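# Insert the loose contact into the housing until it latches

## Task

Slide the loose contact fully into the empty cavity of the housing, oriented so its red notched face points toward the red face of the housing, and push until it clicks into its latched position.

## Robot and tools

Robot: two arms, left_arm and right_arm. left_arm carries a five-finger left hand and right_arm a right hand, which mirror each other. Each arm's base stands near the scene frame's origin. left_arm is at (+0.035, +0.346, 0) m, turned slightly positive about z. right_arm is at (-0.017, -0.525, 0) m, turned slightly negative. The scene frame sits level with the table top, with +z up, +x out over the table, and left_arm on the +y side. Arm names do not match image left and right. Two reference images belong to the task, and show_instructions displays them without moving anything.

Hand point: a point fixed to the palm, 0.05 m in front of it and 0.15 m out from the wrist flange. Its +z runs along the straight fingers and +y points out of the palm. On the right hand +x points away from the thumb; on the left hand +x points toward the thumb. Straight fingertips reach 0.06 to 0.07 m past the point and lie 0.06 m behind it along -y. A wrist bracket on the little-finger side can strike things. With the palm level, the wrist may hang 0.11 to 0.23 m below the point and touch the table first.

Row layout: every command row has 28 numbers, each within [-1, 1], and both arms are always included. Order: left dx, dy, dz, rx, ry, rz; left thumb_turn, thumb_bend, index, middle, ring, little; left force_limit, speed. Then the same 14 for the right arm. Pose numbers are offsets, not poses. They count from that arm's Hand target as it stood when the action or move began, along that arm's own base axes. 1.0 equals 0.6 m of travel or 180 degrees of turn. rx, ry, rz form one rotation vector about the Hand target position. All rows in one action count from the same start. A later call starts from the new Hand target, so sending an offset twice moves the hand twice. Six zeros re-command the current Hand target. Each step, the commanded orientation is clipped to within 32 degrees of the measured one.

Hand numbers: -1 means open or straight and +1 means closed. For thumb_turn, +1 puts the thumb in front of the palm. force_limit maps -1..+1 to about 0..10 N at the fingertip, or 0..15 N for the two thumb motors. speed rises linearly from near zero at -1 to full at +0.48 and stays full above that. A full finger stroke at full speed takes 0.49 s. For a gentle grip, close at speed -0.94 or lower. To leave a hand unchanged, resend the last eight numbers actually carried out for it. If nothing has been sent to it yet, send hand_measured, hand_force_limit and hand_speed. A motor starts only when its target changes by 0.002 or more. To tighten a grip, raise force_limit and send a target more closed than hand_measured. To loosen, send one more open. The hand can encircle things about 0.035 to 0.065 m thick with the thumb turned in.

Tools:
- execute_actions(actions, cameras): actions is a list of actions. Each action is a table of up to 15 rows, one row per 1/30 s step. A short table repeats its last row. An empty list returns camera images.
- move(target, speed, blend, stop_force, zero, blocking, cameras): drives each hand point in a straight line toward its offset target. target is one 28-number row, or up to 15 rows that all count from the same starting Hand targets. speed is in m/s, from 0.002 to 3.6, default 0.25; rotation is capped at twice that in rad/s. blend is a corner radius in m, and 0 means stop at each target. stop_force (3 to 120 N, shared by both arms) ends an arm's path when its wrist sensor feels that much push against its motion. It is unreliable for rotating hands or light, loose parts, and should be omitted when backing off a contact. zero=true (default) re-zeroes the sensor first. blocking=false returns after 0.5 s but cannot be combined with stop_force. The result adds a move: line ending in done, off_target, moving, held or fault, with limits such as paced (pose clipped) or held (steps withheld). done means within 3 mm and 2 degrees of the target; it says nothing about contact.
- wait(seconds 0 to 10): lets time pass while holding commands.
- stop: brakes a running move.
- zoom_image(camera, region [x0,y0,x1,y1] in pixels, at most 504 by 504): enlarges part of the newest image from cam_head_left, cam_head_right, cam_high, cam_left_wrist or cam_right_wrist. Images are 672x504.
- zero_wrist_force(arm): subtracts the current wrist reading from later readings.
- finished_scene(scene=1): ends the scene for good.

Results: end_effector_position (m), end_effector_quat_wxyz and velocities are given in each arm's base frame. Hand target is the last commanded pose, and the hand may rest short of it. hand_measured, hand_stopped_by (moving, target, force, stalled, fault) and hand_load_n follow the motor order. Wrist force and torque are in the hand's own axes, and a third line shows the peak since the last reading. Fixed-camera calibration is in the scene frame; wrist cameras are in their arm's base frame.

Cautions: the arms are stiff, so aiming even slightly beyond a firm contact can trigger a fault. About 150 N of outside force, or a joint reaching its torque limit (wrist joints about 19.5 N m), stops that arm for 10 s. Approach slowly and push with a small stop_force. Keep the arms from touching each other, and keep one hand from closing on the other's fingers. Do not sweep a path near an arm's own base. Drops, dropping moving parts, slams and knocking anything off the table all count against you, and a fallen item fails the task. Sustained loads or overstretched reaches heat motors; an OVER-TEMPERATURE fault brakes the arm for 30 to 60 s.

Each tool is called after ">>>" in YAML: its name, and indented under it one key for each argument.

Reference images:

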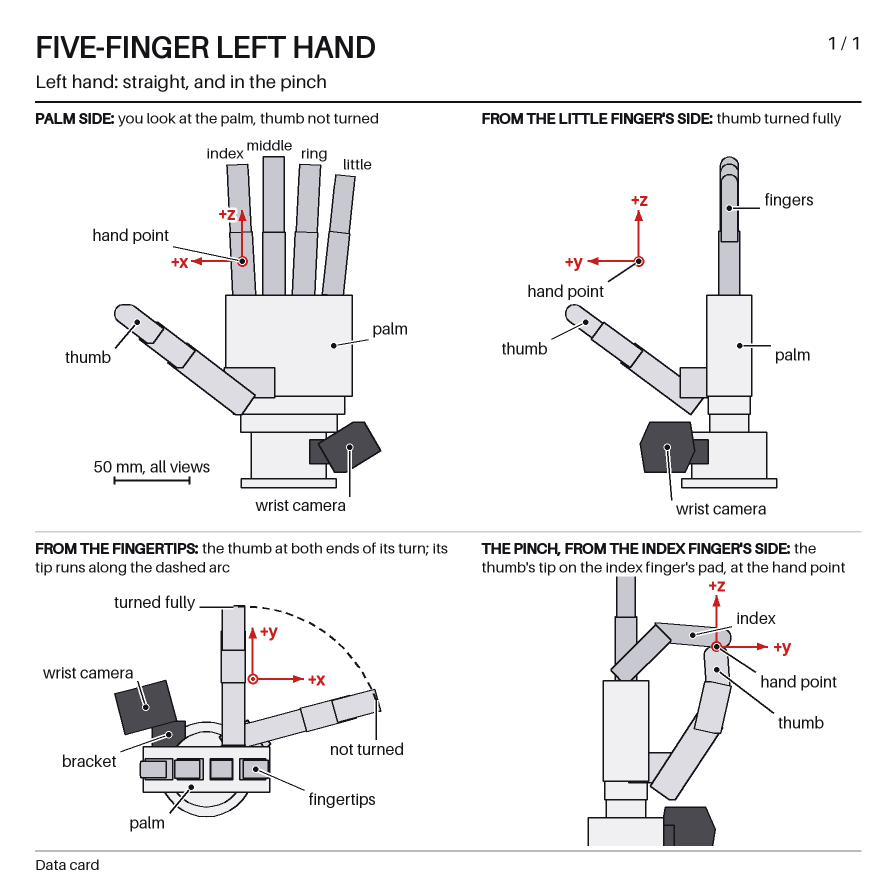

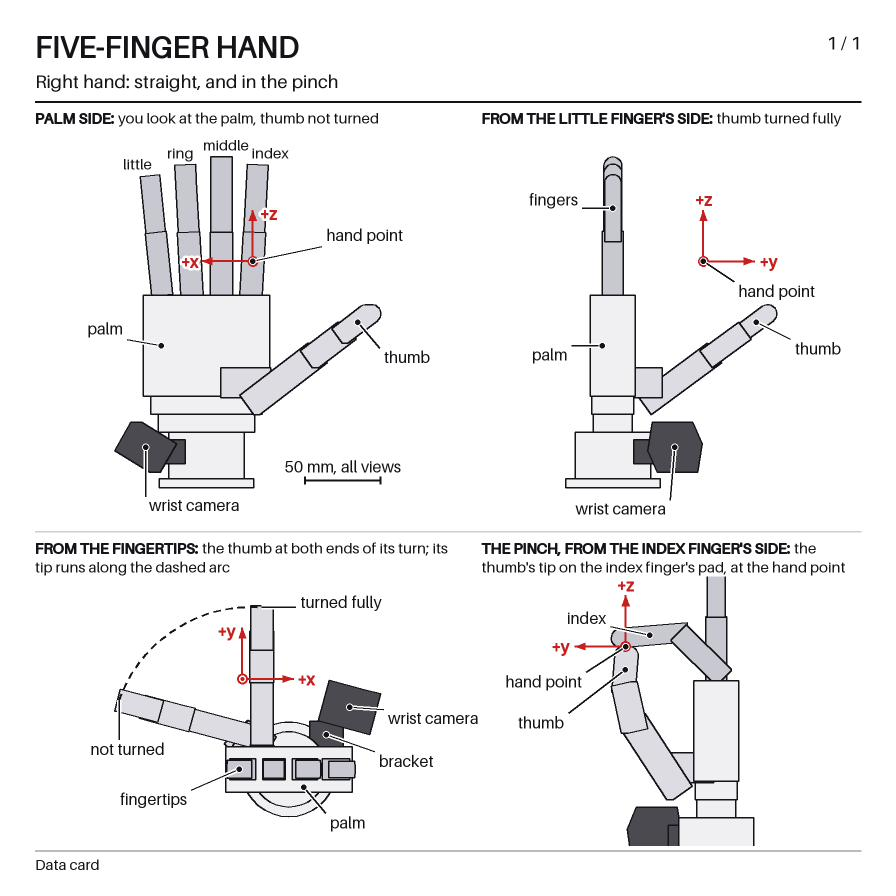

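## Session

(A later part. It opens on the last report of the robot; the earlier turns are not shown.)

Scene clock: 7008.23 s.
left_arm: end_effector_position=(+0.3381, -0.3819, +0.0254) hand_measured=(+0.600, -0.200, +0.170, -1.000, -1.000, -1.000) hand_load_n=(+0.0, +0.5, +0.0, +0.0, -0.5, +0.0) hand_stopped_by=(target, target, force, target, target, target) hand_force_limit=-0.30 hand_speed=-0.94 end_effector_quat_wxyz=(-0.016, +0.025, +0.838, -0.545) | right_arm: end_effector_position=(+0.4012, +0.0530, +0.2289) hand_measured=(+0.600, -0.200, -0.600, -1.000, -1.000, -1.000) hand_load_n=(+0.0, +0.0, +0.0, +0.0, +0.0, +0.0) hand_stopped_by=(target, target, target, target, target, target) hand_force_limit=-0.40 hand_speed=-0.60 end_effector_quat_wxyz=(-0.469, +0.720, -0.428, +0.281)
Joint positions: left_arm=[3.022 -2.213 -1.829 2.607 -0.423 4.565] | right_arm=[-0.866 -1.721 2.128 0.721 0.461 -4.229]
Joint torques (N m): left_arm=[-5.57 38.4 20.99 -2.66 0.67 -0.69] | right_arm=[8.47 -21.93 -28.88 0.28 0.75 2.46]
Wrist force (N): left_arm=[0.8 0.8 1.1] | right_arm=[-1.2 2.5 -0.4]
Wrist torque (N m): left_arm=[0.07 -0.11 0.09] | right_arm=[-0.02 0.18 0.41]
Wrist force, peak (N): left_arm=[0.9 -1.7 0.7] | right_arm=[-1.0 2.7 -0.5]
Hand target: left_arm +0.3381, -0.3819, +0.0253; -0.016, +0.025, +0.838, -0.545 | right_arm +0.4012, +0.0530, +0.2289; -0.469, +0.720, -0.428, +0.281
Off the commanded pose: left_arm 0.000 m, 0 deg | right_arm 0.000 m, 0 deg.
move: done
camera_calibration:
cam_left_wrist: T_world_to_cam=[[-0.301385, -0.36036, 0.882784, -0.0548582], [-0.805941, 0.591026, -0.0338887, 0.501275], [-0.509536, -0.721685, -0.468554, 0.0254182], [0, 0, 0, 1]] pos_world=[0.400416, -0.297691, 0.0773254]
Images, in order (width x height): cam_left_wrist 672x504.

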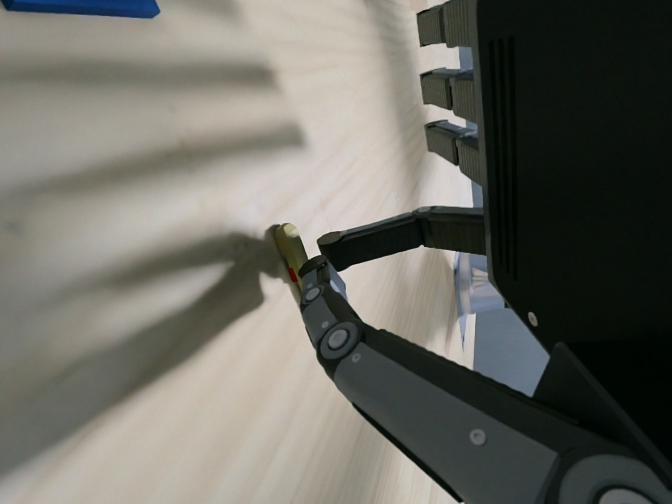

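>>> move:
  target:
    - [0.0017,0.0038,0,-0.0333,0.0019,0,0.6,-0.2,0.05,-1,-1,-1,-0.3,-0.6,0,0,0,0,0,0,0.6,-0.2,-0.6,-1,-1,-1,-0.4,-0.6]
  speed: 0.05

>>> move:
  target:
    - [0,0,-0.025,0,0,0,0.6,-0.2,0.05,-1,-1,-1,-0.3,-0.6,0,0,0,0,0,0,0.6,-0.2,-0.6,-1,-1,-1,-0.4,-0.6]
  speed: 0.01
  stop_force: 4
  cameras: ["cam_left_wrist"]

>>> zoom_image:
  camera: "cam_left_wrist"
  region: [240, 180, 400, 320]

Scene clock: 7121.07 s.
left_arm: end_effector_position=(+0.3391, -0.3796, +0.0253) hand_measured=(+0.600, -0.200, +0.050, -1.000, -1.000, -1.000) hand_load_n=(+0.0, +0.5, +0.0, +0.0, +0.0, +0.0) hand_stopped_by=(target, target, target, target, target, target) hand_force_limit=-0.30 hand_speed=-0.60 end_effector_quat_wxyz=(-0.017, +0.024, +0.808, -0.588) end_effector_velocity=(+0.000, +0.000, +0.000) end_effector_angular_velocity=(+0.005, +0.001, +0.001) | right_arm: end_effector_position=(+0.4012, +0.0530, +0.2289) hand_measured=(+0.600, -0.200, -0.600, -1.000, -1.000, -1.000) hand_load_n=(+0.0, +0.0, +0.0, +0.0, -0.5, +0.0) hand_stopped_by=(target, target, target, target, target, target) hand_force_limit=-0.40 hand_speed=-0.60 end_effector_quat_wxyz=(-0.469, +0.720, -0.428, +0.281)
Joint positions: left_arm=[3.067 -2.266 -1.848 2.593 -0.314 4.661] | right_arm=[-0.866 -1.721 2.128 0.721 0.461 -4.229]
Joint velocities: left_arm=[-0.001 0.002 0 0 -0.005 -0.004] | right_arm=[within noise]
Joint torques (N m): left_arm=[-8.03 52.24 20.46 -5.02 -0.45 -1.58] | right_arm=[8.3 -22.08 -29.19 0.29 0.69 2.33]
Wrist force (N): left_arm=[0.6 0.8 1.1] | right_arm=[-1.0 2.5 -0.5]
Wrist torque (N m): left_arm=[0.08 -0.06 0.08] | right_arm=[0.00 0.15 0.43]
Wrist force, peak (N): left_arm=[1.3 1.1 1.2] | right_arm=[-1.2 2.7 -0.5]
Hand target: left_arm +0.3391, -0.3797, +0.0253; -0.017, +0.024, +0.809, -0.588 | right_arm +0.4012, +0.0530, +0.2289; -0.469, +0.720, -0.428, +0.281
Off the commanded pose: left_arm 0.000 m, 0 deg | right_arm 0.000 m, 0 deg.
move: done

Scene clock: 7123.00 s.
left_arm: end_effector_position=(+0.3392, -0.3797, +0.0144) hand_measured=(+0.600, -0.200, +0.050, -1.000, -1.000, -1.000) hand_load_n=(+0.0, -2.0, +0.0, +0.0, +0.0, +0.0) hand_stopped_by=(target, target, target, target, target, target) hand_force_limit=-0.30 hand_speed=-0.60 end_effector_quat_wxyz=(-0.017, +0.024, +0.809, -0.588) | right_arm: end_effector_position=(+0.4012, +0.0530, +0.2289) hand_measured=(+0.600, -0.200, -0.600, -1.000, -1.000, -1.000) hand_load_n=(+0.0, +0.0, +0.0, -0.5, +0.0, +0.0) hand_stopped_by=(target, target, target, target, target, target) hand_force_limit=-0.40 hand_speed=-0.60 end_effector_quat_wxyz=(-0.469, +0.720, -0.428, +0.281)
Joint positions: left_arm=[3.067 -2.288 -1.847 2.615 -0.314 4.661] | right_arm=[-0.866 -1.721 2.128 0.721 0.461 -4.229]
Joint torques (N m): left_arm=[-7.58 51.75 9.75 -6.18 -0.57 -0.22] | right_arm=[8.31 -22.13 -28.24 0.28 0.64 2.31]
Wrist force (N): left_arm=[0.9 -1.7 -1.4] | right_arm=[-0.9 2.7 -0.2]
Wrist torque (N m): left_arm=[0.04 -0.10 0.21] | right_arm=[0.01 0.12 0.43]
Wrist force, peak (N): left_arm=[-0.2 -8.2 -5.6] | right_arm=[-1.1 2.8 -0.3]
Hand target: left_arm +0.3391, -0.3797, +0.0144; -0.017, +0.024, +0.809, -0.588 (not the last commanded pose) | right_arm +0.4012, +0.0530, +0.2289; -0.469, +0.720, -0.428, +0.281
Off the commanded pose: left_arm 0.004 m, 0 deg | right_arm 0.000 m, 0 deg.
move: contact (left_arm)
camera_calibration:
cam_left_wrist: T_world_to_cam=[[-0.296113, -0.266173, 0.917316, -0.0105534], [-0.806324, 0.584481, -0.0906881, 0.498821], [-0.512015, -0.766508, -0.387694, 0.00511974], [0, 0, 0, 1]] pos_world=[0.401708, -0.290436, 0.0569029]
Images, in order (width x height): cam_left_wrist 672x504.

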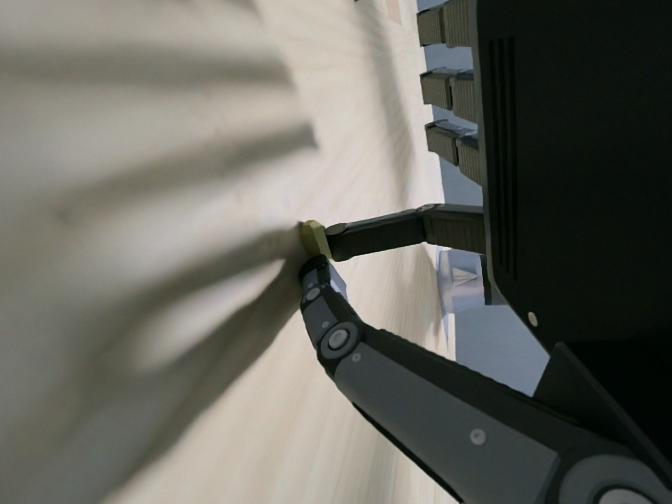

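Scaled by 3.150.

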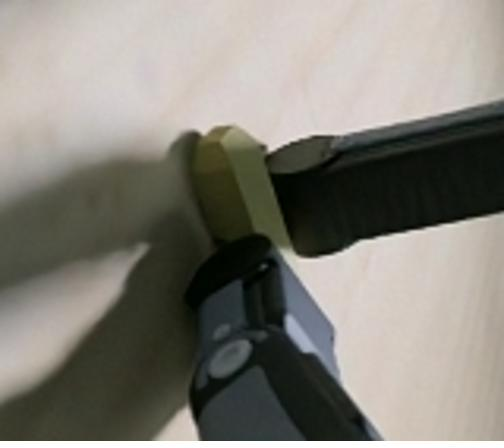

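>>> execute_actions:
  actions:
    - [[0,0,0,0,0,0,0.6,-0.2,0.35,-1,-1,-1,-0.35,-0.94,0,0,0,0,0,0,0.6,-0.2,-0.6,-1,-1,-1,-0.4,-0.6]]
    - [[0,0,0,0,0,0,0.6,-0.2,0.35,-1,-1,-1,-0.35,-0.94,0,0,0,0,0,0,0.6,-0.2,-0.6,-1,-1,-1,-0.4,-0.6]]
  cameras: ["cam_left_wrist"]

>>> zoom_image:
  camera: "cam_left_wrist"
  region: [240, 180, 400, 320]

Scene clock: 7135.00 s.
left_arm: end_effector_position=(+0.3391, -0.3797, +0.0144) hand_measured=(+0.600, -0.200, +0.156, -1.000, -1.000, -1.000) hand_load_n=(+0.0, -0.5, +4.5, +0.0, +0.0, +0.0) hand_stopped_by=(target, target, force, target, target, target) hand_force_limit=-0.35 hand_speed=-0.94 end_effector_quat_wxyz=(-0.017, +0.024, +0.809, -0.588) | right_arm: end_effector_position=(+0.4012, +0.0530, +0.2289) hand_measured=(+0.600, -0.200, -0.600, -1.000, -1.000, -1.000) hand_load_n=(+0.0, +0.0, +0.0, +0.0, +0.0, +0.0) hand_stopped_by=(target, target, target, target, target, target) hand_force_limit=-0.40 hand_speed=-0.60 end_effector_quat_wxyz=(-0.469, +0.720, -0.428, +0.281)
Joint positions: left_arm=[3.067 -2.288 -1.847 2.615 -0.314 4.661] | right_arm=[-0.866 -1.721 2.128 0.721 0.461 -4.229]
Joint torques (N m): left_arm=[-6.57 50.94 4.5 -6.01 -0.51 -0.19] | right_arm=[8.57 -21.74 -28.86 0.3 0.7 2.45]
Wrist force (N): left_arm=[0.6 -3.2 -1.1] | right_arm=[-1.1 2.5 -0.4]
Wrist torque (N m): left_arm=[0.01 -0.13 0.23] | right_arm=[-0.03 0.16 0.41]
Wrist force, peak (N): left_arm=[0.4 -3.8 -0.8] | right_arm=[-0.9 2.7 -0.8]
Hand target: left_arm +0.3391, -0.3797, +0.0144; -0.017, +0.024, +0.809, -0.588 | right_arm +0.4012, +0.0530, +0.2289; -0.469, +0.720, -0.428, +0.281
Off the commanded pose: left_arm 0.000 m, 0 deg | right_arm 0.000 m, 0 deg.
camera_calibration:
cam_left_wrist: T_world_to_cam=[[-0.296113, -0.266173, 0.917316, -0.0105534], [-0.806324, 0.584481, -0.0906881, 0.498821], [-0.512015, -0.766508, -0.387694, 0.00511974], [0, 0, 0, 1]] pos_world=[0.401708, -0.290436, 0.0569029]
Images, in order (width x height): cam_left_wrist 672x504.

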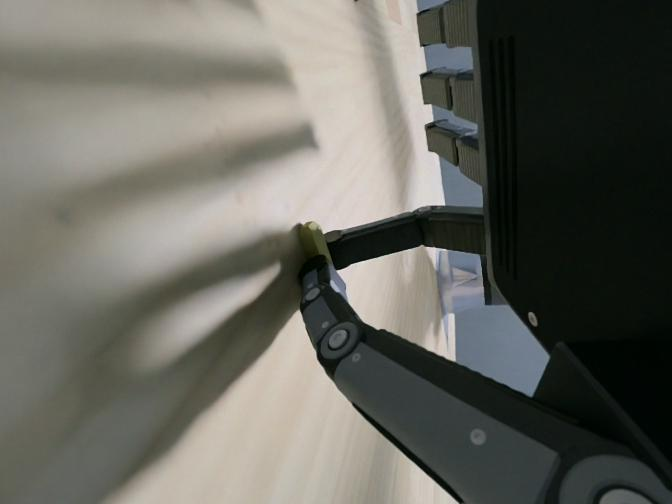

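Scaled by 3.150.

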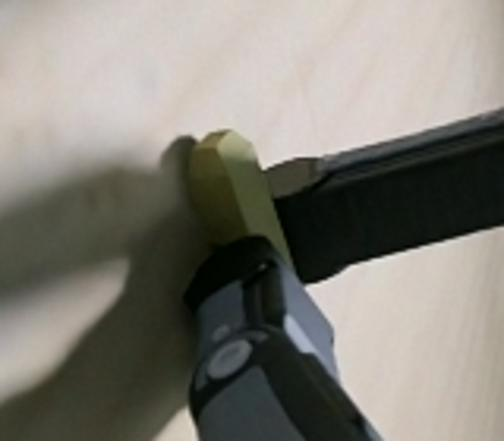

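>>> move:
  target:
    - [0,0,0.013,0,0,0,0.6,-0.2,0.35,-1,-1,-1,-0.35,-0.94,0,0,0,0,0,0,0.6,-0.2,-0.6,-1,-1,-1,-0.4,-0.6]
  speed: 0.012
  cameras: ["cam_left_wrist"]

>>> zoom_image:
  camera: "cam_left_wrist"
  region: [240, 180, 400, 320]

Scene clock: 7146.60 s.
left_arm: end_effector_position=(+0.3391, -0.3797, +0.0223) hand_measured=(+0.600, -0.200, +0.156, -1.000, -1.000, -1.000) hand_load_n=(+0.0, +2.5, +3.5, +0.0, +0.0, +0.0) hand_stopped_by=(target, target, force, target, target, target) hand_force_limit=-0.35 hand_speed=-0.94 end_effector_quat_wxyz=(-0.017, +0.024, +0.809, -0.588) | right_arm: end_effector_position=(+0.4012, +0.0530, +0.2289) hand_measured=(+0.600, -0.200, -0.600, -1.000, -1.000, -1.000) hand_load_n=(-0.5, +0.0, +0.0, +0.0, +0.0, +0.0) hand_stopped_by=(target, target, target, target, target, target) hand_force_limit=-0.40 hand_speed=-0.60 end_effector_quat_wxyz=(-0.469, +0.720, -0.428, +0.281)
Joint positions: left_arm=[3.067 -2.272 -1.848 2.599 -0.314 4.661] | right_arm=[-0.866 -1.721 2.128 0.721 0.461 -4.229]
Joint torques (N m): left_arm=[-6.86 38.28 5.27 -4.58 -0.02 -0.75] | right_arm=[7.89 -22.16 -28.52 0.25 0.61 2.4]
Wrist force (N): left_arm=[1.0 1.3 0.9] | right_arm=[-0.8 2.6 -0.4]
Wrist torque (N m): left_arm=[0.16 -0.12 0.19] | right_arm=[0.00 0.11 0.43]
Wrist force, peak (N): left_arm=[0.5 -3.5 -1.1] | right_arm=[-1.1 2.7 -0.5]
Hand target: left_arm +0.3391, -0.3797, +0.0222; -0.017, +0.024, +0.809, -0.588 | right_arm +0.4012, +0.0530, +0.2289; -0.469, +0.720, -0.428, +0.281
Off the commanded pose: left_arm 0.000 m, 0 deg | right_arm 0.000 m, 0 deg.
move: done
camera_calibration:
cam_left_wrist: T_world_to_cam=[[-0.295992, -0.266156, 0.91736, -0.0178467], [-0.806356, 0.584449, -0.0906079, 0.499536], [-0.512034, -0.766538, -0.387609, 0.00817612], [0, 0, 0, 1]] pos_world=[0.401707, -0.290436, 0.0648029]
Images, in order (width x height): cam_left_wrist 672x504.

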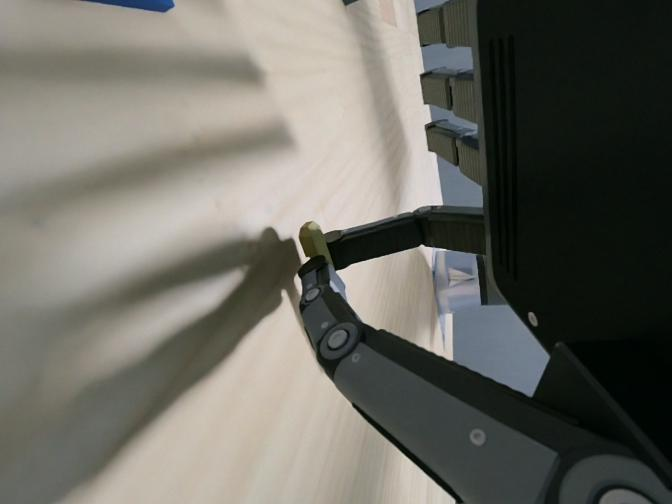

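Scaled by 3.150.

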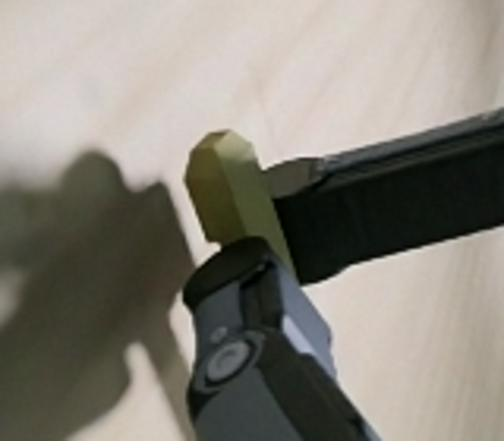

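>>> move:
  target:
    - [0,0,0.15,0,0,0,0.6,-0.2,0.35,-1,-1,-1,-0.35,-0.94,0,0,0,0,0,0,0.6,-0.2,-0.6,-1,-1,-1,-0.4,-0.6]
  speed: 0.04
  cameras: ["cam_left_wrist", "cam_high", "cam_head_right"]

>>> zoom_image:
  camera: "cam_left_wrist"
  region: [240, 180, 400, 320]

Scene clock: 7158.63 s.
left_arm: end_effector_position=(+0.3392, -0.3797, +0.1123) hand_measured=(+0.600, -0.200, +0.156, -1.000, -1.000, -1.000) hand_load_n=(+0.0, +2.5, +3.5, +0.0, +0.0, +0.0) hand_stopped_by=(target, target, force, target, target, target) hand_force_limit=-0.35 hand_speed=-0.94 end_effector_quat_wxyz=(-0.017, +0.024, +0.809, -0.588) end_effector_velocity=(+0.000, +0.000, -0.002) end_effector_angular_velocity=(+0.000, -0.004, -0.001) | right_arm: end_effector_position=(+0.4012, +0.0530, +0.2289) hand_measured=(+0.600, -0.200, -0.600, -1.000, -1.000, -1.000) hand_load_n=(+0.0, +0.0, +0.0, +0.0, +0.0, +0.0) hand_stopped_by=(target, target, target, target, target, target) hand_force_limit=-0.40 hand_speed=-0.60 end_effector_quat_wxyz=(-0.469, +0.720, -0.428, +0.281)
Joint positions: left_arm=[3.067 -2.103 -1.823 2.405 -0.314 4.661] | right_arm=[-0.866 -1.721 2.128 0.721 0.461 -4.229]
Joint velocities: left_arm=[-0.001 -0.002 0 0.006 0 0.001] | right_arm=[within noise]
Joint torques (N m): left_arm=[-3.9 35.38 10.72 -1.15 3.61 1.63] | right_arm=[8.74 -22.03 -28.72 0.24 0.72 2.39]
Wrist force (N): left_arm=[0.7 1.3 1.0] | right_arm=[-0.9 2.4 -0.7]
Wrist torque (N m): left_arm=[0.15 -0.08 0.16] | right_arm=[-0.01 0.14 0.42]
Wrist force, peak (N): left_arm=[0.9 1.8 1.4] | right_arm=[-1.0 2.8 -0.6]
Hand target: left_arm +0.3391, -0.3797, +0.1122; -0.017, +0.024, +0.809, -0.588 | right_arm +0.4012, +0.0530, +0.2289; -0.469, +0.720, -0.428, +0.281
Off the commanded pose: left_arm 0.000 m, 0 deg | right_arm 0.000 m, 0 deg.
move: done
camera_calibration:
cam_left_wrist: T_world_to_cam=[[-0.296113, -0.266173, 0.917316, -0.100356], [-0.806324, 0.584481, -0.0906881, 0.507838], [-0.512015, -0.766508, -0.387694, 0.0430496], [0, 0, 0, 1]] pos_world=[0.401808, -0.290536, 0.154803]
Images, in order (width x height): cam_head_right 672x504, cam_high 672x504, cam_left_wrist 672x504.

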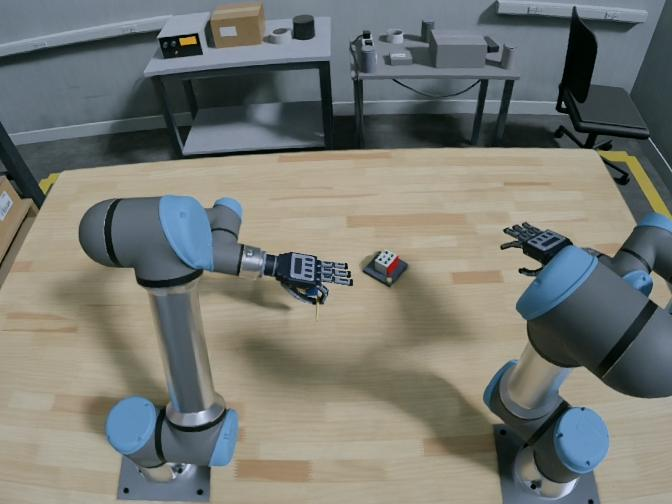

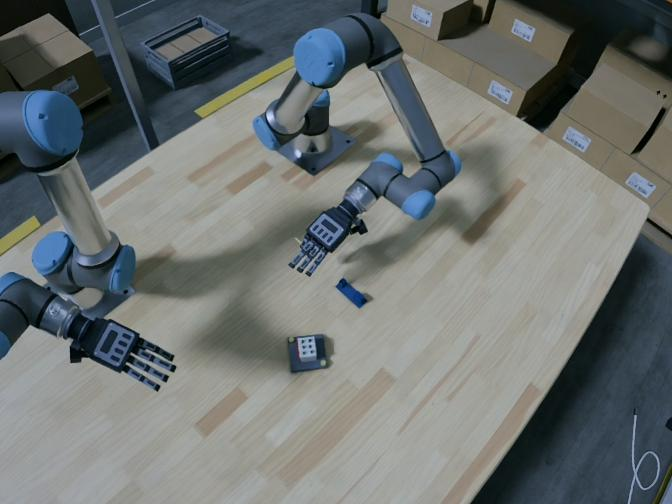

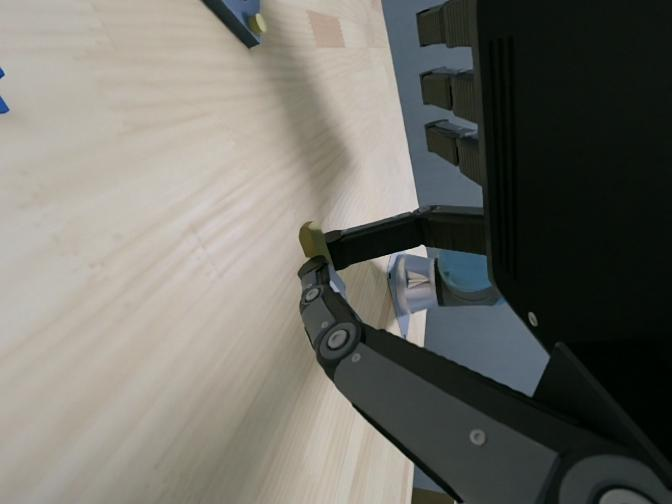

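Scaled by 3.150.

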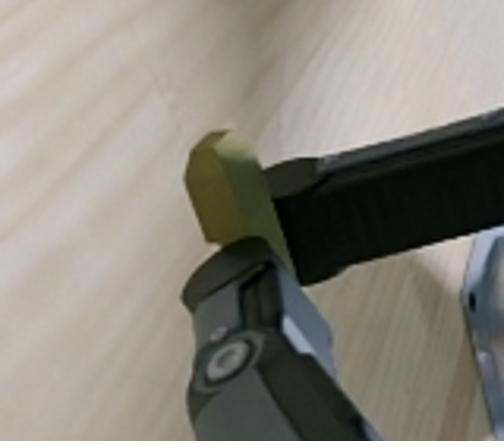

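>>> move:
  target:
    - [0,0,0.18,0,0,0,0.6,-0.2,0.35,-1,-1,-1,-0.35,-0.94,0,0,0,0,0,0,0.6,-0.2,-0.6,-1,-1,-1,-0.4,-0.6]
    - [0.1282,-0.3238,0.18,-0.2080,0.4717,0.2349,0.6,-0.2,0.35,-1,-1,-1,-0.35,-0.94,0,0,0,0,0,0,0.6,-0.2,-0.6,-1,-1,-1,-0.4,-0.6]
  speed: 0.14
  blend: 0.03
  cameras: ["all"]

Scene clock: 7236.50 s.
left_arm: end_effector_position=(+0.4160, -0.5740, +0.2202) hand_measured=(+0.600, -0.200, +0.156, -1.000, -1.000, -1.000) hand_load_n=(-0.5, +2.5, +3.0, +0.0, +0.0, +0.0) hand_stopped_by=(target, target, force, target, target, target) hand_force_limit=-0.35 hand_speed=-0.94 end_effector_quat_wxyz=(+0.337, +0.621, -0.338, +0.622) | right_arm: end_effector_position=(+0.4012, +0.0530, +0.2289) hand_measured=(+0.600, -0.200, -0.600, -1.000, -1.000, -1.000) hand_load_n=(+0.0, +0.0, +0.0, +0.0, +0.0, +0.0) hand_stopped_by=(target, target, target, target, target, target) hand_force_limit=-0.40 hand_speed=-0.60 end_effector_quat_wxyz=(-0.469, +0.720, -0.428, +0.281)
Joint positions: left_arm=[2.644 -1.959 -1.93 3.89 -1.072 1.572] | right_arm=[-0.866 -1.721 2.128 0.721 0.461 -4.229]
Joint torques (N m): left_arm=[6.24 49.55 15.39 4.16 0.42 -0.07] | right_arm=[8.6 -21.92 -28.92 0.38 0.63 2.41]
Wrist force (N): left_arm=[-0.4 0.2 -0.5] | right_arm=[-1.0 2.3 -0.4]
Wrist torque (N m): left_arm=[0.13 0.03 0.02] | right_arm=[-0.04 0.15 0.41]
Wrist force, peak (N): left_arm=[1.0 3.1 1.3] | right_arm=[-0.8 2.9 -0.5]
Hand target: left_arm +0.4161, -0.5739, +0.2202; +0.337, +0.621, -0.338, +0.622 | right_arm +0.4012, +0.0530, +0.2289; -0.469, +0.720, -0.428, +0.281
Off the commanded pose: left_arm 0.000 m, 0 deg | right_arm 0.000 m, 0 deg.
move: done
camera_calibration:
cam_left_wrist: T_world_to_cam=[[0.798039, 0.533357, 0.280473, -0.0842658], [-0.474, 0.268189, 0.838689, 0.168698], [0.3721, -0.80225, 0.466836, -0.601179], [0, 0, 0, 1]] pos_world=[0.370909, -0.482595, 0.162801]
cam_right_wrist: T_world_to_cam=[[-0.242552, -0.411496, -0.878544, 0.320582], [-0.891775, 0.451131, 0.0349015, 0.326408], [0.381977, 0.791929, -0.476385, 0.0290071], [0, 0, 0, 1]] pos_world=[0.35776, -0.0383058, 0.284072]

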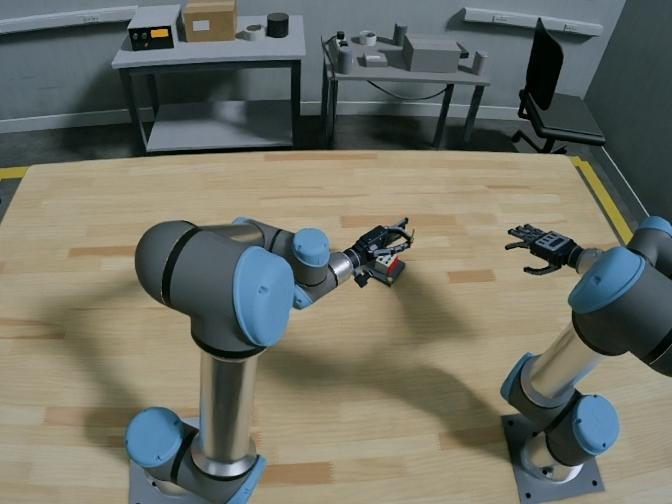

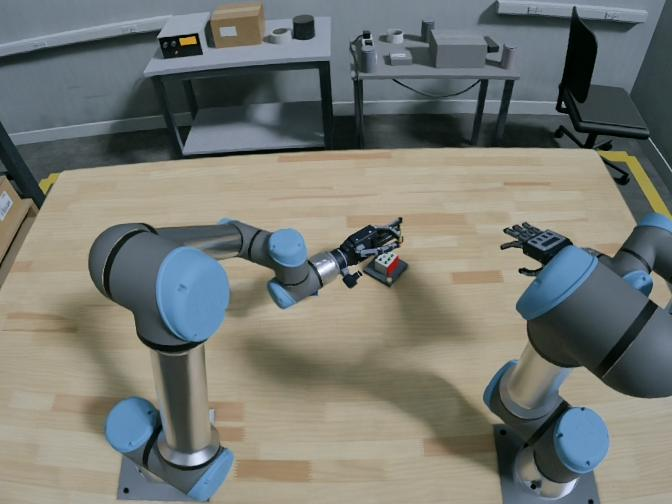

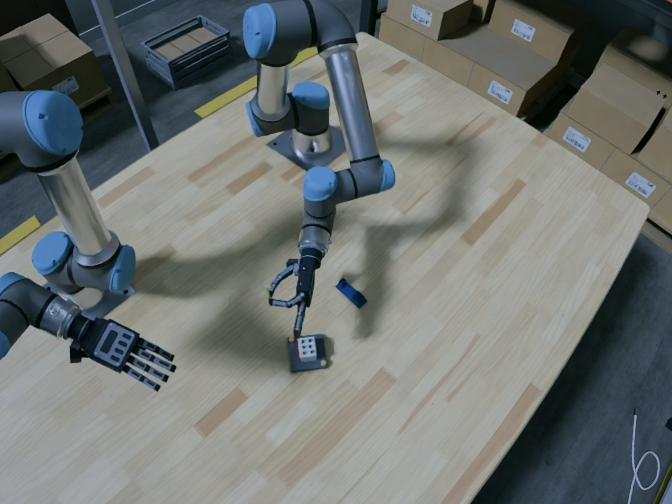

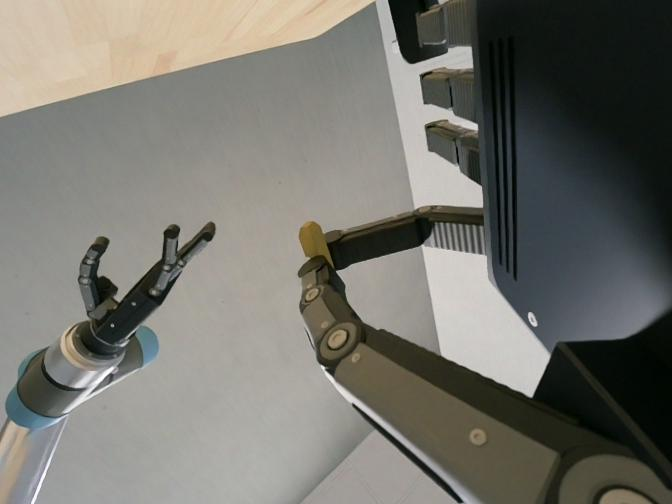

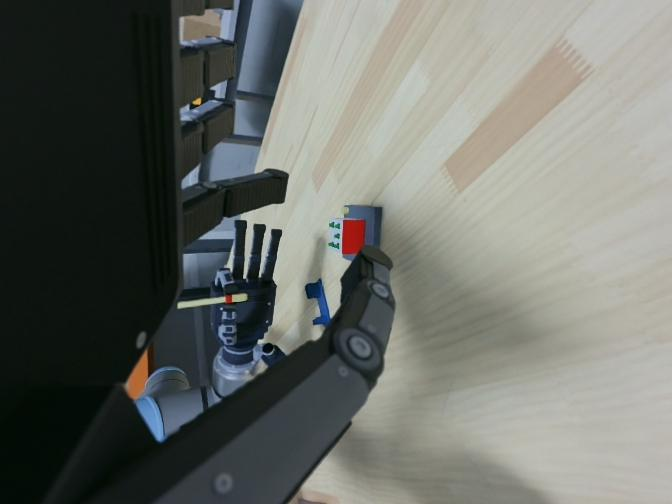

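>>> zoom_image:
  camera: "cam_right_wrist"
  region: [150, 190, 400, 380]

Scaled by 2.016.

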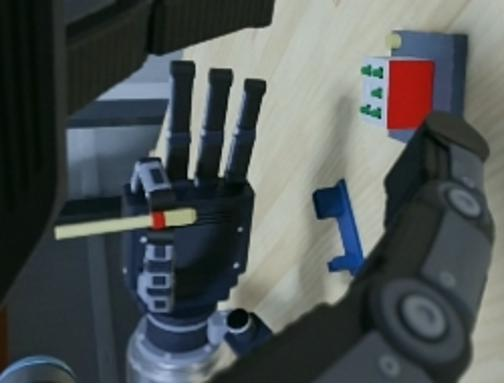

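>>> move:
  target:
    - [0,0,0,0,0,0,0.6,-0.2,0.35,-1,-1,-1,-0.35,-0.94,0,0,0.17,0,0,0,0.6,-0.2,-0.3,-1,-1,-1,-0.4,-0.6]
    - [0,0,0,0,0,0,0.6,-0.2,0.35,-1,-1,-1,-0.35,-0.94,0.14,0.4,0.17,0,0,0,0.6,-0.2,-0.3,-1,-1,-1,-0.4,-0.6]
  speed: 0.2
  blend: 0.04
  cameras: ["cam_right_wrist", "cam_left_wrist", "cam_head_right", "cam_high"]

Scene clock: 7317.47 s.
left_arm: end_effector_position=(+0.4161, -0.5739, +0.2202) hand_measured=(+0.600, -0.200, +0.156, -1.000, -1.000, -1.000) hand_load_n=(-0.5, +2.5, +3.0, +0.0, +0.0, +0.0) hand_stopped_by=(target, target, force, target, target, target) hand_force_limit=-0.35 hand_speed=-0.94 end_effector_quat_wxyz=(+0.337, +0.621, -0.338, +0.622) | right_arm: end_effector_position=(+0.4852, +0.2929, +0.3309) hand_measured=(+0.600, -0.200, -0.300, -1.000, -1.000, -1.000) hand_load_n=(+0.0, +0.0, +0.0, +0.0, +0.0, -0.5) hand_stopped_by=(target, target, target, target, target, target) hand_force_limit=-0.40 hand_speed=-0.60 end_effector_quat_wxyz=(-0.469, +0.720, -0.428, +0.281)
Joint positions: left_arm=[2.644 -1.959 -1.93 3.891 -1.072 1.572] | right_arm=[0.108 -1.603 1.629 0.416 1.219 -3.308]
Joint torques (N m): left_arm=[8.61 49.09 16.11 4.16 -0.06 -0.99] | right_arm=[11.15 -18.75 -32.46 -0.1 1.71 -0.44]
Wrist force (N): left_arm=[-0.2 0.5 0.0] | right_arm=[-0.6 3.0 -0.1]
Wrist torque (N m): left_arm=[0.15 0.01 0.02] | right_arm=[0.07 0.05 0.27]
Wrist force, peak (N): left_arm=[-0.8 0.3 -0.4] | right_arm=[-1.2 4.5 0.3]
Hand target: left_arm +0.4161, -0.5739, +0.2202; +0.337, +0.621, -0.338, +0.622 | right_arm +0.4852, +0.2930, +0.3309; -0.469, +0.720, -0.428, +0.281
Off the commanded pose: left_arm 0.000 m, 0 deg | right_arm 0.000 m, 0 deg.
move: done
camera_calibration:
cam_left_wrist: T_world_to_cam=[[0.797997, 0.533506, 0.280308, -0.0843124], [-0.473912, 0.268177, 0.838743, 0.168587], [0.372303, -0.802155, 0.466839, -0.601212], [0, 0, 0, 1]] pos_world=[0.371009, -0.482495, 0.162901]
cam_right_wrist: T_world_to_cam=[[-0.242581, -0.411504, -0.878532, 0.529337], [-0.891803, 0.45107, 0.0349647, 0.289486], [0.381891, 0.79196, -0.476402, -0.144512], [0, 0, 0, 1]] pos_world=[0.44176, 0.201694, 0.386072]
Images, in order (width x height): cam_head_right 672x504, cam_high 672x504, cam_left_wrist 672x504, cam_right_wrist 672x504.

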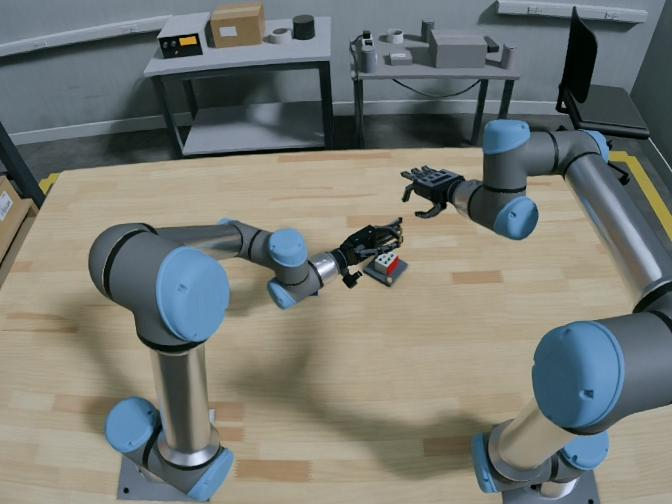

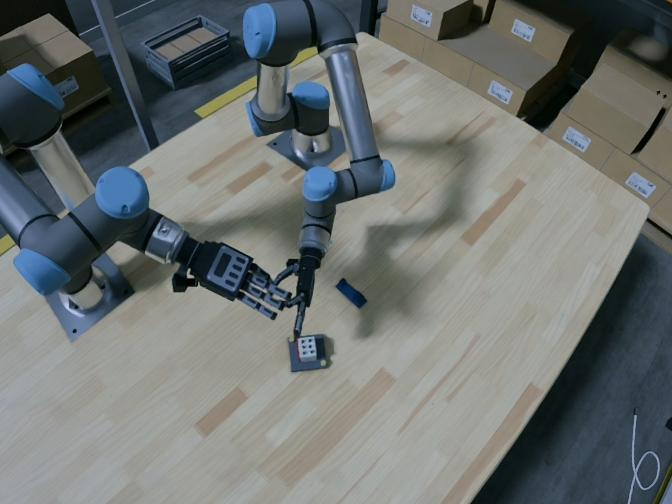

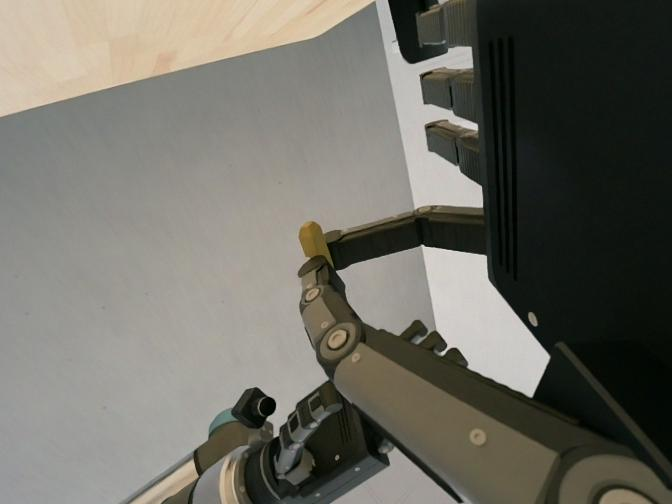

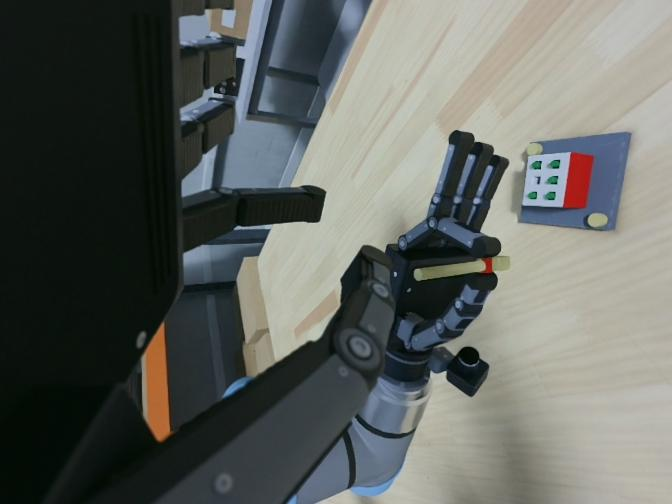

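>>> zoom_image:
  camera: "cam_right_wrist"
  region: [380, 200, 540, 320]

Scaled by 3.150.

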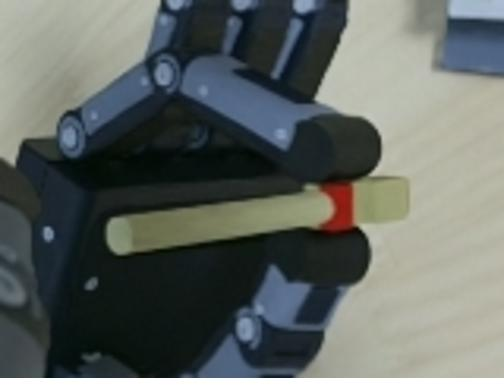

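>>> move:
  target:
    - [0,0,0,0,0,0,0.6,-0.2,0.35,-1,-1,-1,-0.35,-0.94,-0.0112,0.0312,0,0,0,0,0.6,-0.2,-0.3,-1,-1,-1,-0.4,-0.6]
  speed: 0.06
  cameras: ["cam_right_wrist"]

>>> zoom_image:
  camera: "cam_right_wrist"
  region: [300, 180, 500, 330]

Scene clock: 7364.37 s.
left_arm: end_effector_position=(+0.4161, -0.5739, +0.2202) hand_measured=(+0.600, -0.200, +0.156, -1.000, -1.000, -1.000) hand_load_n=(-0.5, +2.5, +3.0, +0.0, +0.0, +0.0) hand_stopped_by=(target, target, force, target, target, target) hand_force_limit=-0.35 hand_speed=-0.94 end_effector_quat_wxyz=(+0.337, +0.621, -0.338, +0.622) | right_arm: end_effector_position=(+0.4786, +0.3118, +0.3309) hand_measured=(+0.600, -0.200, -0.300, -1.000, -1.000, -1.000) hand_load_n=(+0.0, +0.0, +0.0, +0.0, +0.0, +0.0) hand_stopped_by=(target, target, target, target, target, target) hand_force_limit=-0.40 hand_speed=-0.60 end_effector_quat_wxyz=(-0.469, +0.720, -0.428, +0.281)
Joint positions: left_arm=[2.644 -1.959 -1.93 3.891 -1.072 1.572] | right_arm=[0.166 -1.596 1.622 0.408 1.271 -3.282]
Joint torques (N m): left_arm=[8.38 49.32 16.35 4.06 1.8 0.08] | right_arm=[-10.14 -29.03 -25.65 0.34 -1.58 -2.37]
Wrist force (N): left_arm=[-0.4 0.5 -0.4] | right_arm=[-0.8 2.9 -0.2]
Wrist torque (N m): left_arm=[0.16 0.03 0.01] | right_arm=[0.05 0.07 0.24]
Wrist force, peak (N): left_arm=[-0.8 0.1 -0.5] | right_arm=[-1.1 3.2 -0.2]
Hand target: left_arm +0.4161, -0.5739, +0.2202; +0.337, +0.621, -0.338, +0.622 | right_arm +0.4785, +0.3117, +0.3309; -0.469, +0.720, -0.428, +0.281
Off the commanded pose: left_arm 0.000 m, 0 deg | right_arm 0.000 m, 0 deg.
move: done
camera_calibration:
cam_right_wrist: T_world_to_cam=[[-0.242511, -0.411319, -0.878638, 0.53553], [-0.891734, 0.451212, 0.034898, 0.27508], [0.382098, 0.791975, -0.476211, -0.157], [0, 0, 0, 1]] pos_world=[0.43516, 0.220494, 0.386172]
Images, in order (width x height): cam_right_wrist 672x504.

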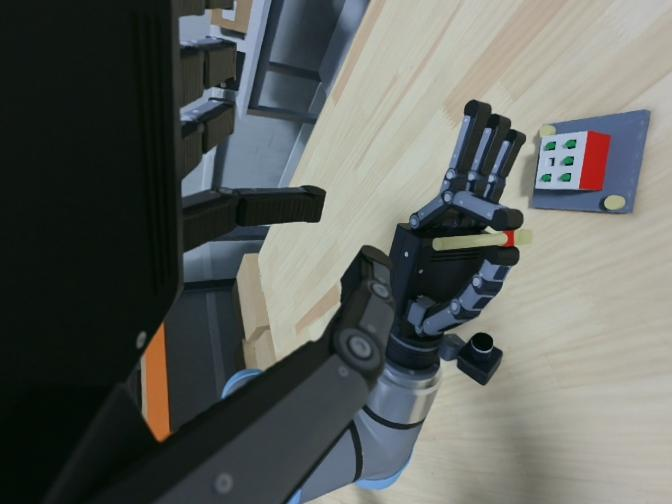

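Scaled by 2.520.

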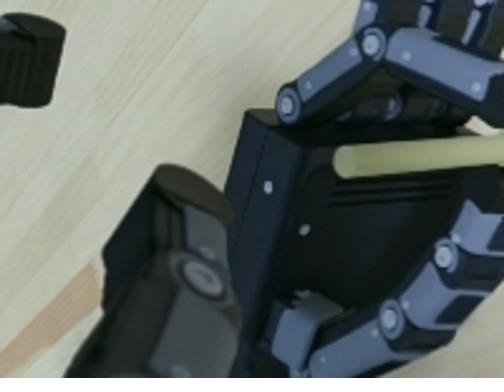

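>>> move:
  target:
    - [0,0,0,0,0,0,0.6,-0.2,0.35,-1,-1,-1,-0.35,-0.94,0.0017,0.003,-0.04,0,0,0,0.6,-0.2,-0.3,-1,-1,-1,-0.4,-0.6]
  speed: 0.06
  cameras: ["cam_right_wrist"]

>>> zoom_image:
  camera: "cam_right_wrist"
  region: [300, 170, 500, 320]

Scene clock: 7390.60 s.
left_arm: end_effector_position=(+0.4161, -0.5739, +0.2202) hand_measured=(+0.600, -0.200, +0.156, -1.000, -1.000, -1.000) hand_load_n=(+0.0, +2.5, +3.5, +0.0, +0.0, +0.0) hand_stopped_by=(target, target, force, target, target, target) hand_force_limit=-0.35 hand_speed=-0.94 end_effector_quat_wxyz=(+0.337, +0.621, -0.338, +0.622) | right_arm: end_effector_position=(+0.4795, +0.3135, +0.3067) hand_measured=(+0.600, -0.200, -0.300, -1.000, -1.000, -1.000) hand_load_n=(+0.0, +0.0, +0.0, +0.0, +0.0, +0.0) hand_stopped_by=(target, target, target, target, target, target) hand_force_limit=-0.40 hand_speed=-0.60 end_effector_quat_wxyz=(-0.469, +0.720, -0.428, +0.281) end_effector_velocity=(-0.001, +0.000, +0.002) end_effector_angular_velocity=(-0.001, +0.001, +0.000)
Joint positions: left_arm=[2.644 -1.959 -1.93 3.891 -1.072 1.572] | right_arm=[0.171 -1.588 1.676 0.346 1.276 -3.28]
Joint velocities: left_arm=[within noise] | right_arm=[0 -0.002 -0.005 0.008 0 0]
Joint torques (N m): left_arm=[8.53 49.26 16.34 4.14 1.78 1.06] | right_arm=[3.33 -34.7 -36.08 1.65 0.93 2.29]
Wrist force (N): left_arm=[-0.5 0.4 -0.7] | right_arm=[-0.7 2.7 0.0]
Wrist torque (N m): left_arm=[0.18 0.04 0.00] | right_arm=[0.00 0.07 0.22]
Wrist force, peak (N): left_arm=[-0.5 0.4 -0.7] | right_arm=[-1.0 3.3 0.1]
Hand target: left_arm +0.4161, -0.5739, +0.2202; +0.337, +0.621, -0.338, +0.622 | right_arm +0.4795, +0.3135, +0.3069; -0.469, +0.720, -0.428, +0.281
Off the commanded pose: left_arm 0.000 m, 0 deg | right_arm 0.000 m, 0 deg.
move: done
camera_calibration:
cam_right_wrist: T_world_to_cam=[[-0.242786, -0.411488, -0.878483, 0.515327], [-0.891757, 0.451149, 0.0351332, 0.275855], [0.38187, 0.791923, -0.47648, -0.170086], [0, 0, 0, 1]] pos_world=[0.43606, 0.222294, 0.361972]
Images, in order (width x height): cam_right_wrist 672x504.

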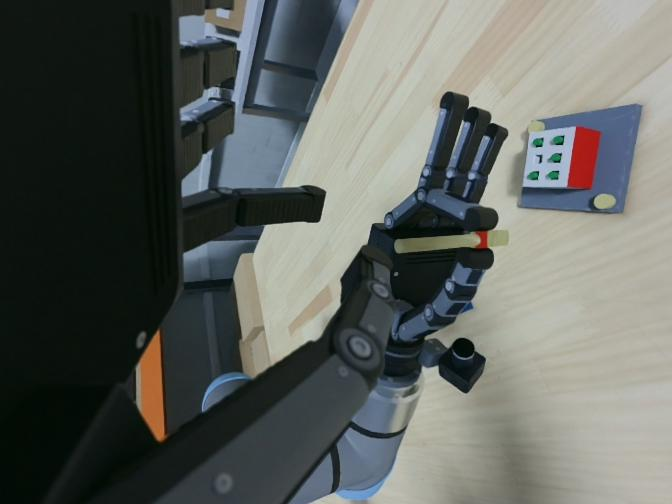

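Scaled by 2.520.

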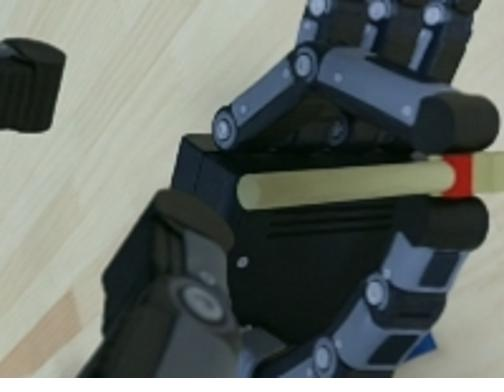

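>>> move:
  target:
    - [0,0,0,0,0,0,0.6,-0.2,0.35,-1,-1,-1,-0.35,-0.94,0.003,0.0073,0,0,0,0,0.6,-0.2,-0.3,-1,-1,-1,-0.4,-0.6]
    - [0,0,0,0,0,0,0.6,-0.2,0.35,-1,-1,-1,-0.35,-0.94,0.003,0.0073,-0.0587,0,0,0,0.6,-0.2,-0.3,-1,-1,-1,-0.4,-0.6]
  speed: 0.03
  stop_force: 5
  cameras: ["cam_right_wrist"]

>>> zoom_image:
  camera: "cam_right_wrist"
  region: [260, 170, 460, 320]

Scene clock: 7428.57 s.
left_arm: end_effector_position=(+0.4161, -0.5739, +0.2202) hand_measured=(+0.600, -0.200, +0.156, -1.000, -1.000, -1.000) hand_load_n=(-0.5, +2.5, +3.0, +0.0, +0.0, +0.0) hand_stopped_by=(target, target, force, target, target, target) hand_force_limit=-0.35 hand_speed=-0.94 end_effector_quat_wxyz=(+0.337, +0.621, -0.338, +0.622) | right_arm: end_effector_position=(+0.4813, +0.3179, +0.2717) hand_measured=(+0.600, -0.200, -0.300, -1.000, -1.000, -1.000) hand_load_n=(+0.0, +0.0, +0.0, +0.0, +0.0, +0.0) hand_stopped_by=(target, target, target, target, target, target) hand_force_limit=-0.40 hand_speed=-0.60 end_effector_quat_wxyz=(-0.469, +0.720, -0.428, +0.281)
Joint positions: left_arm=[2.644 -1.959 -1.93 3.891 -1.072 1.572] | right_arm=[0.183 -1.568 1.746 0.254 1.286 -3.275]
Joint torques (N m): left_arm=[7.89 49.06 16.35 4.17 1.81 1.68] | right_arm=[-9.89 -35.73 -36.78 1.81 -1.46 -0.66]
Wrist force (N): left_arm=[-0.4 0.0 -0.2] | right_arm=[-0.9 2.4 0.0]
Wrist torque (N m): left_arm=[0.08 0.05 0.02] | right_arm=[-0.04 0.13 0.19]
Wrist force, peak (N): left_arm=[-0.9 0.1 -0.2] | right_arm=[-0.6 3.0 -0.3]
Hand target: left_arm +0.4161, -0.5739, +0.2202; +0.337, +0.621, -0.338, +0.622 | right_arm +0.4813, +0.3179, +0.2717; -0.469, +0.720, -0.428, +0.281
Off the commanded pose: left_arm 0.000 m, 0 deg | right_arm 0.000 m, 0 deg.
move: done
camera_calibration:
cam_right_wrist: T_world_to_cam=[[-0.242552, -0.411496, -0.878544, 0.486618], [-0.891775, 0.451131, 0.0349015, 0.27684], [0.381977, 0.791929, -0.476385, -0.190982], [0, 0, 0, 1]] pos_world=[0.43786, 0.226594, 0.326872]
Images, in order (width x height): cam_right_wrist 672x504.

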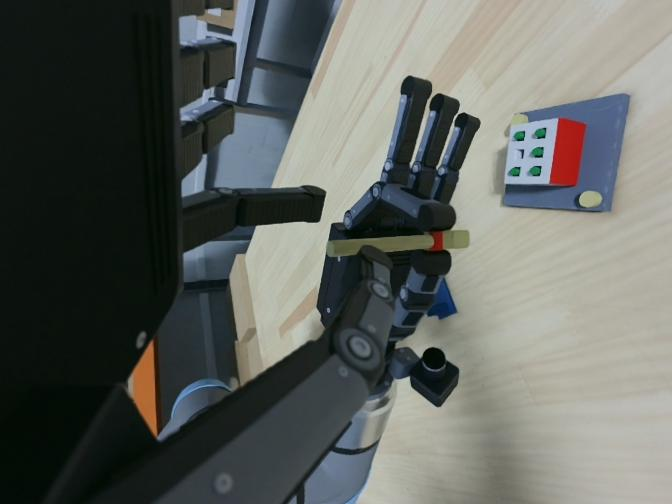

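Scaled by 2.520.

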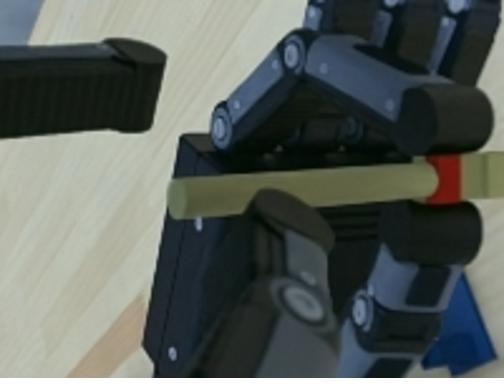

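>>> move:
  target: [0,0,0,0,0,0,0.6,-0.2,0.35,-1,-1,-1,-0.35,-0.94,0.0037,0.002,0,0,0,0,0.6,-0.2,0.0,-1,-1,-1,-0.4,-0.7]
  speed: 0.02
  cameras: ["cam_right_wrist"]

>>> zoom_image:
  camera: "cam_right_wrist"
  region: [260, 170, 460, 320]

Scene clock: 7447.43 s.
left_arm: end_effector_position=(+0.4161, -0.5739, +0.2202) hand_measured=(+0.600, -0.200, +0.156, -1.000, -1.000, -1.000) hand_load_n=(-0.5, +2.5, +3.0, +0.0, -0.5, +0.0) hand_stopped_by=(target, target, force, target, target, target) hand_force_limit=-0.35 hand_speed=-0.94 end_effector_quat_wxyz=(+0.337, +0.621, -0.338, +0.622) | right_arm: end_effector_position=(+0.4836, +0.3191, +0.2717) hand_measured=(+0.600, -0.200, +0.000, -1.000, -1.000, -1.000) hand_load_n=(+0.0, +0.0, +0.0, +0.0, +0.0, +0.0) hand_stopped_by=(target, target, target, target, target, target) hand_force_limit=-0.40 hand_speed=-0.70 end_effector_quat_wxyz=(-0.469, +0.720, -0.428, +0.281)
Joint positions: left_arm=[2.644 -1.959 -1.93 3.891 -1.072 1.572] | right_arm=[0.185 -1.561 1.739 0.254 1.288 -3.274]
Joint torques (N m): left_arm=[8.11 49.34 16.45 4.19 1.83 1.66] | right_arm=[8.64 -27.06 -28.69 -2.36 1.94 2.45]
Wrist force (N): left_arm=[-0.4 0.1 -0.4] | right_arm=[-0.9 2.6 0.1]
Wrist torque (N m): left_arm=[0.10 0.03 0.03] | right_arm=[-0.01 0.12 0.20]
Wrist force, peak (N): left_arm=[-1.0 0.2 -0.1] | right_arm=[-1.2 2.8 -0.1]
Hand target: left_arm +0.4161, -0.5739, +0.2202; +0.337, +0.621, -0.338, +0.622 | right_arm +0.4835, +0.3191, +0.2717; -0.469, +0.720, -0.428, +0.281
Off the commanded pose: left_arm 0.000 m, 0 deg | right_arm 0.000 m, 0 deg.
move: done
camera_calibration:
cam_right_wrist: T_world_to_cam=[[-0.242586, -0.411479, -0.878543, 0.48768], [-0.891766, 0.451147, 0.0349362, 0.278331], [0.381976, 0.791929, -0.476385, -0.192811], [0, 0, 0, 1]] pos_world=[0.44016, 0.227794, 0.326872]
Images, in order (width x height): cam_right_wrist 672x504.

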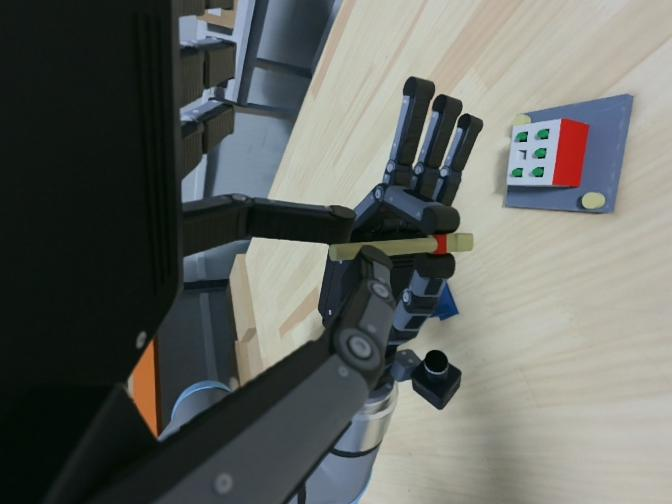

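Scaled by 2.520.

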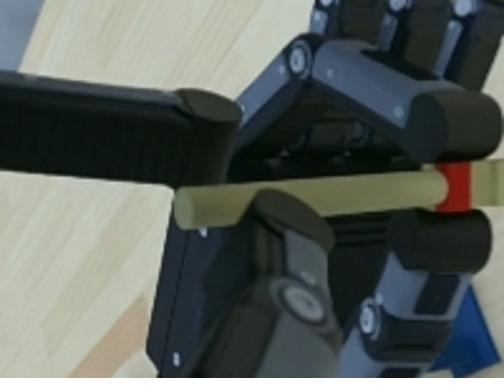

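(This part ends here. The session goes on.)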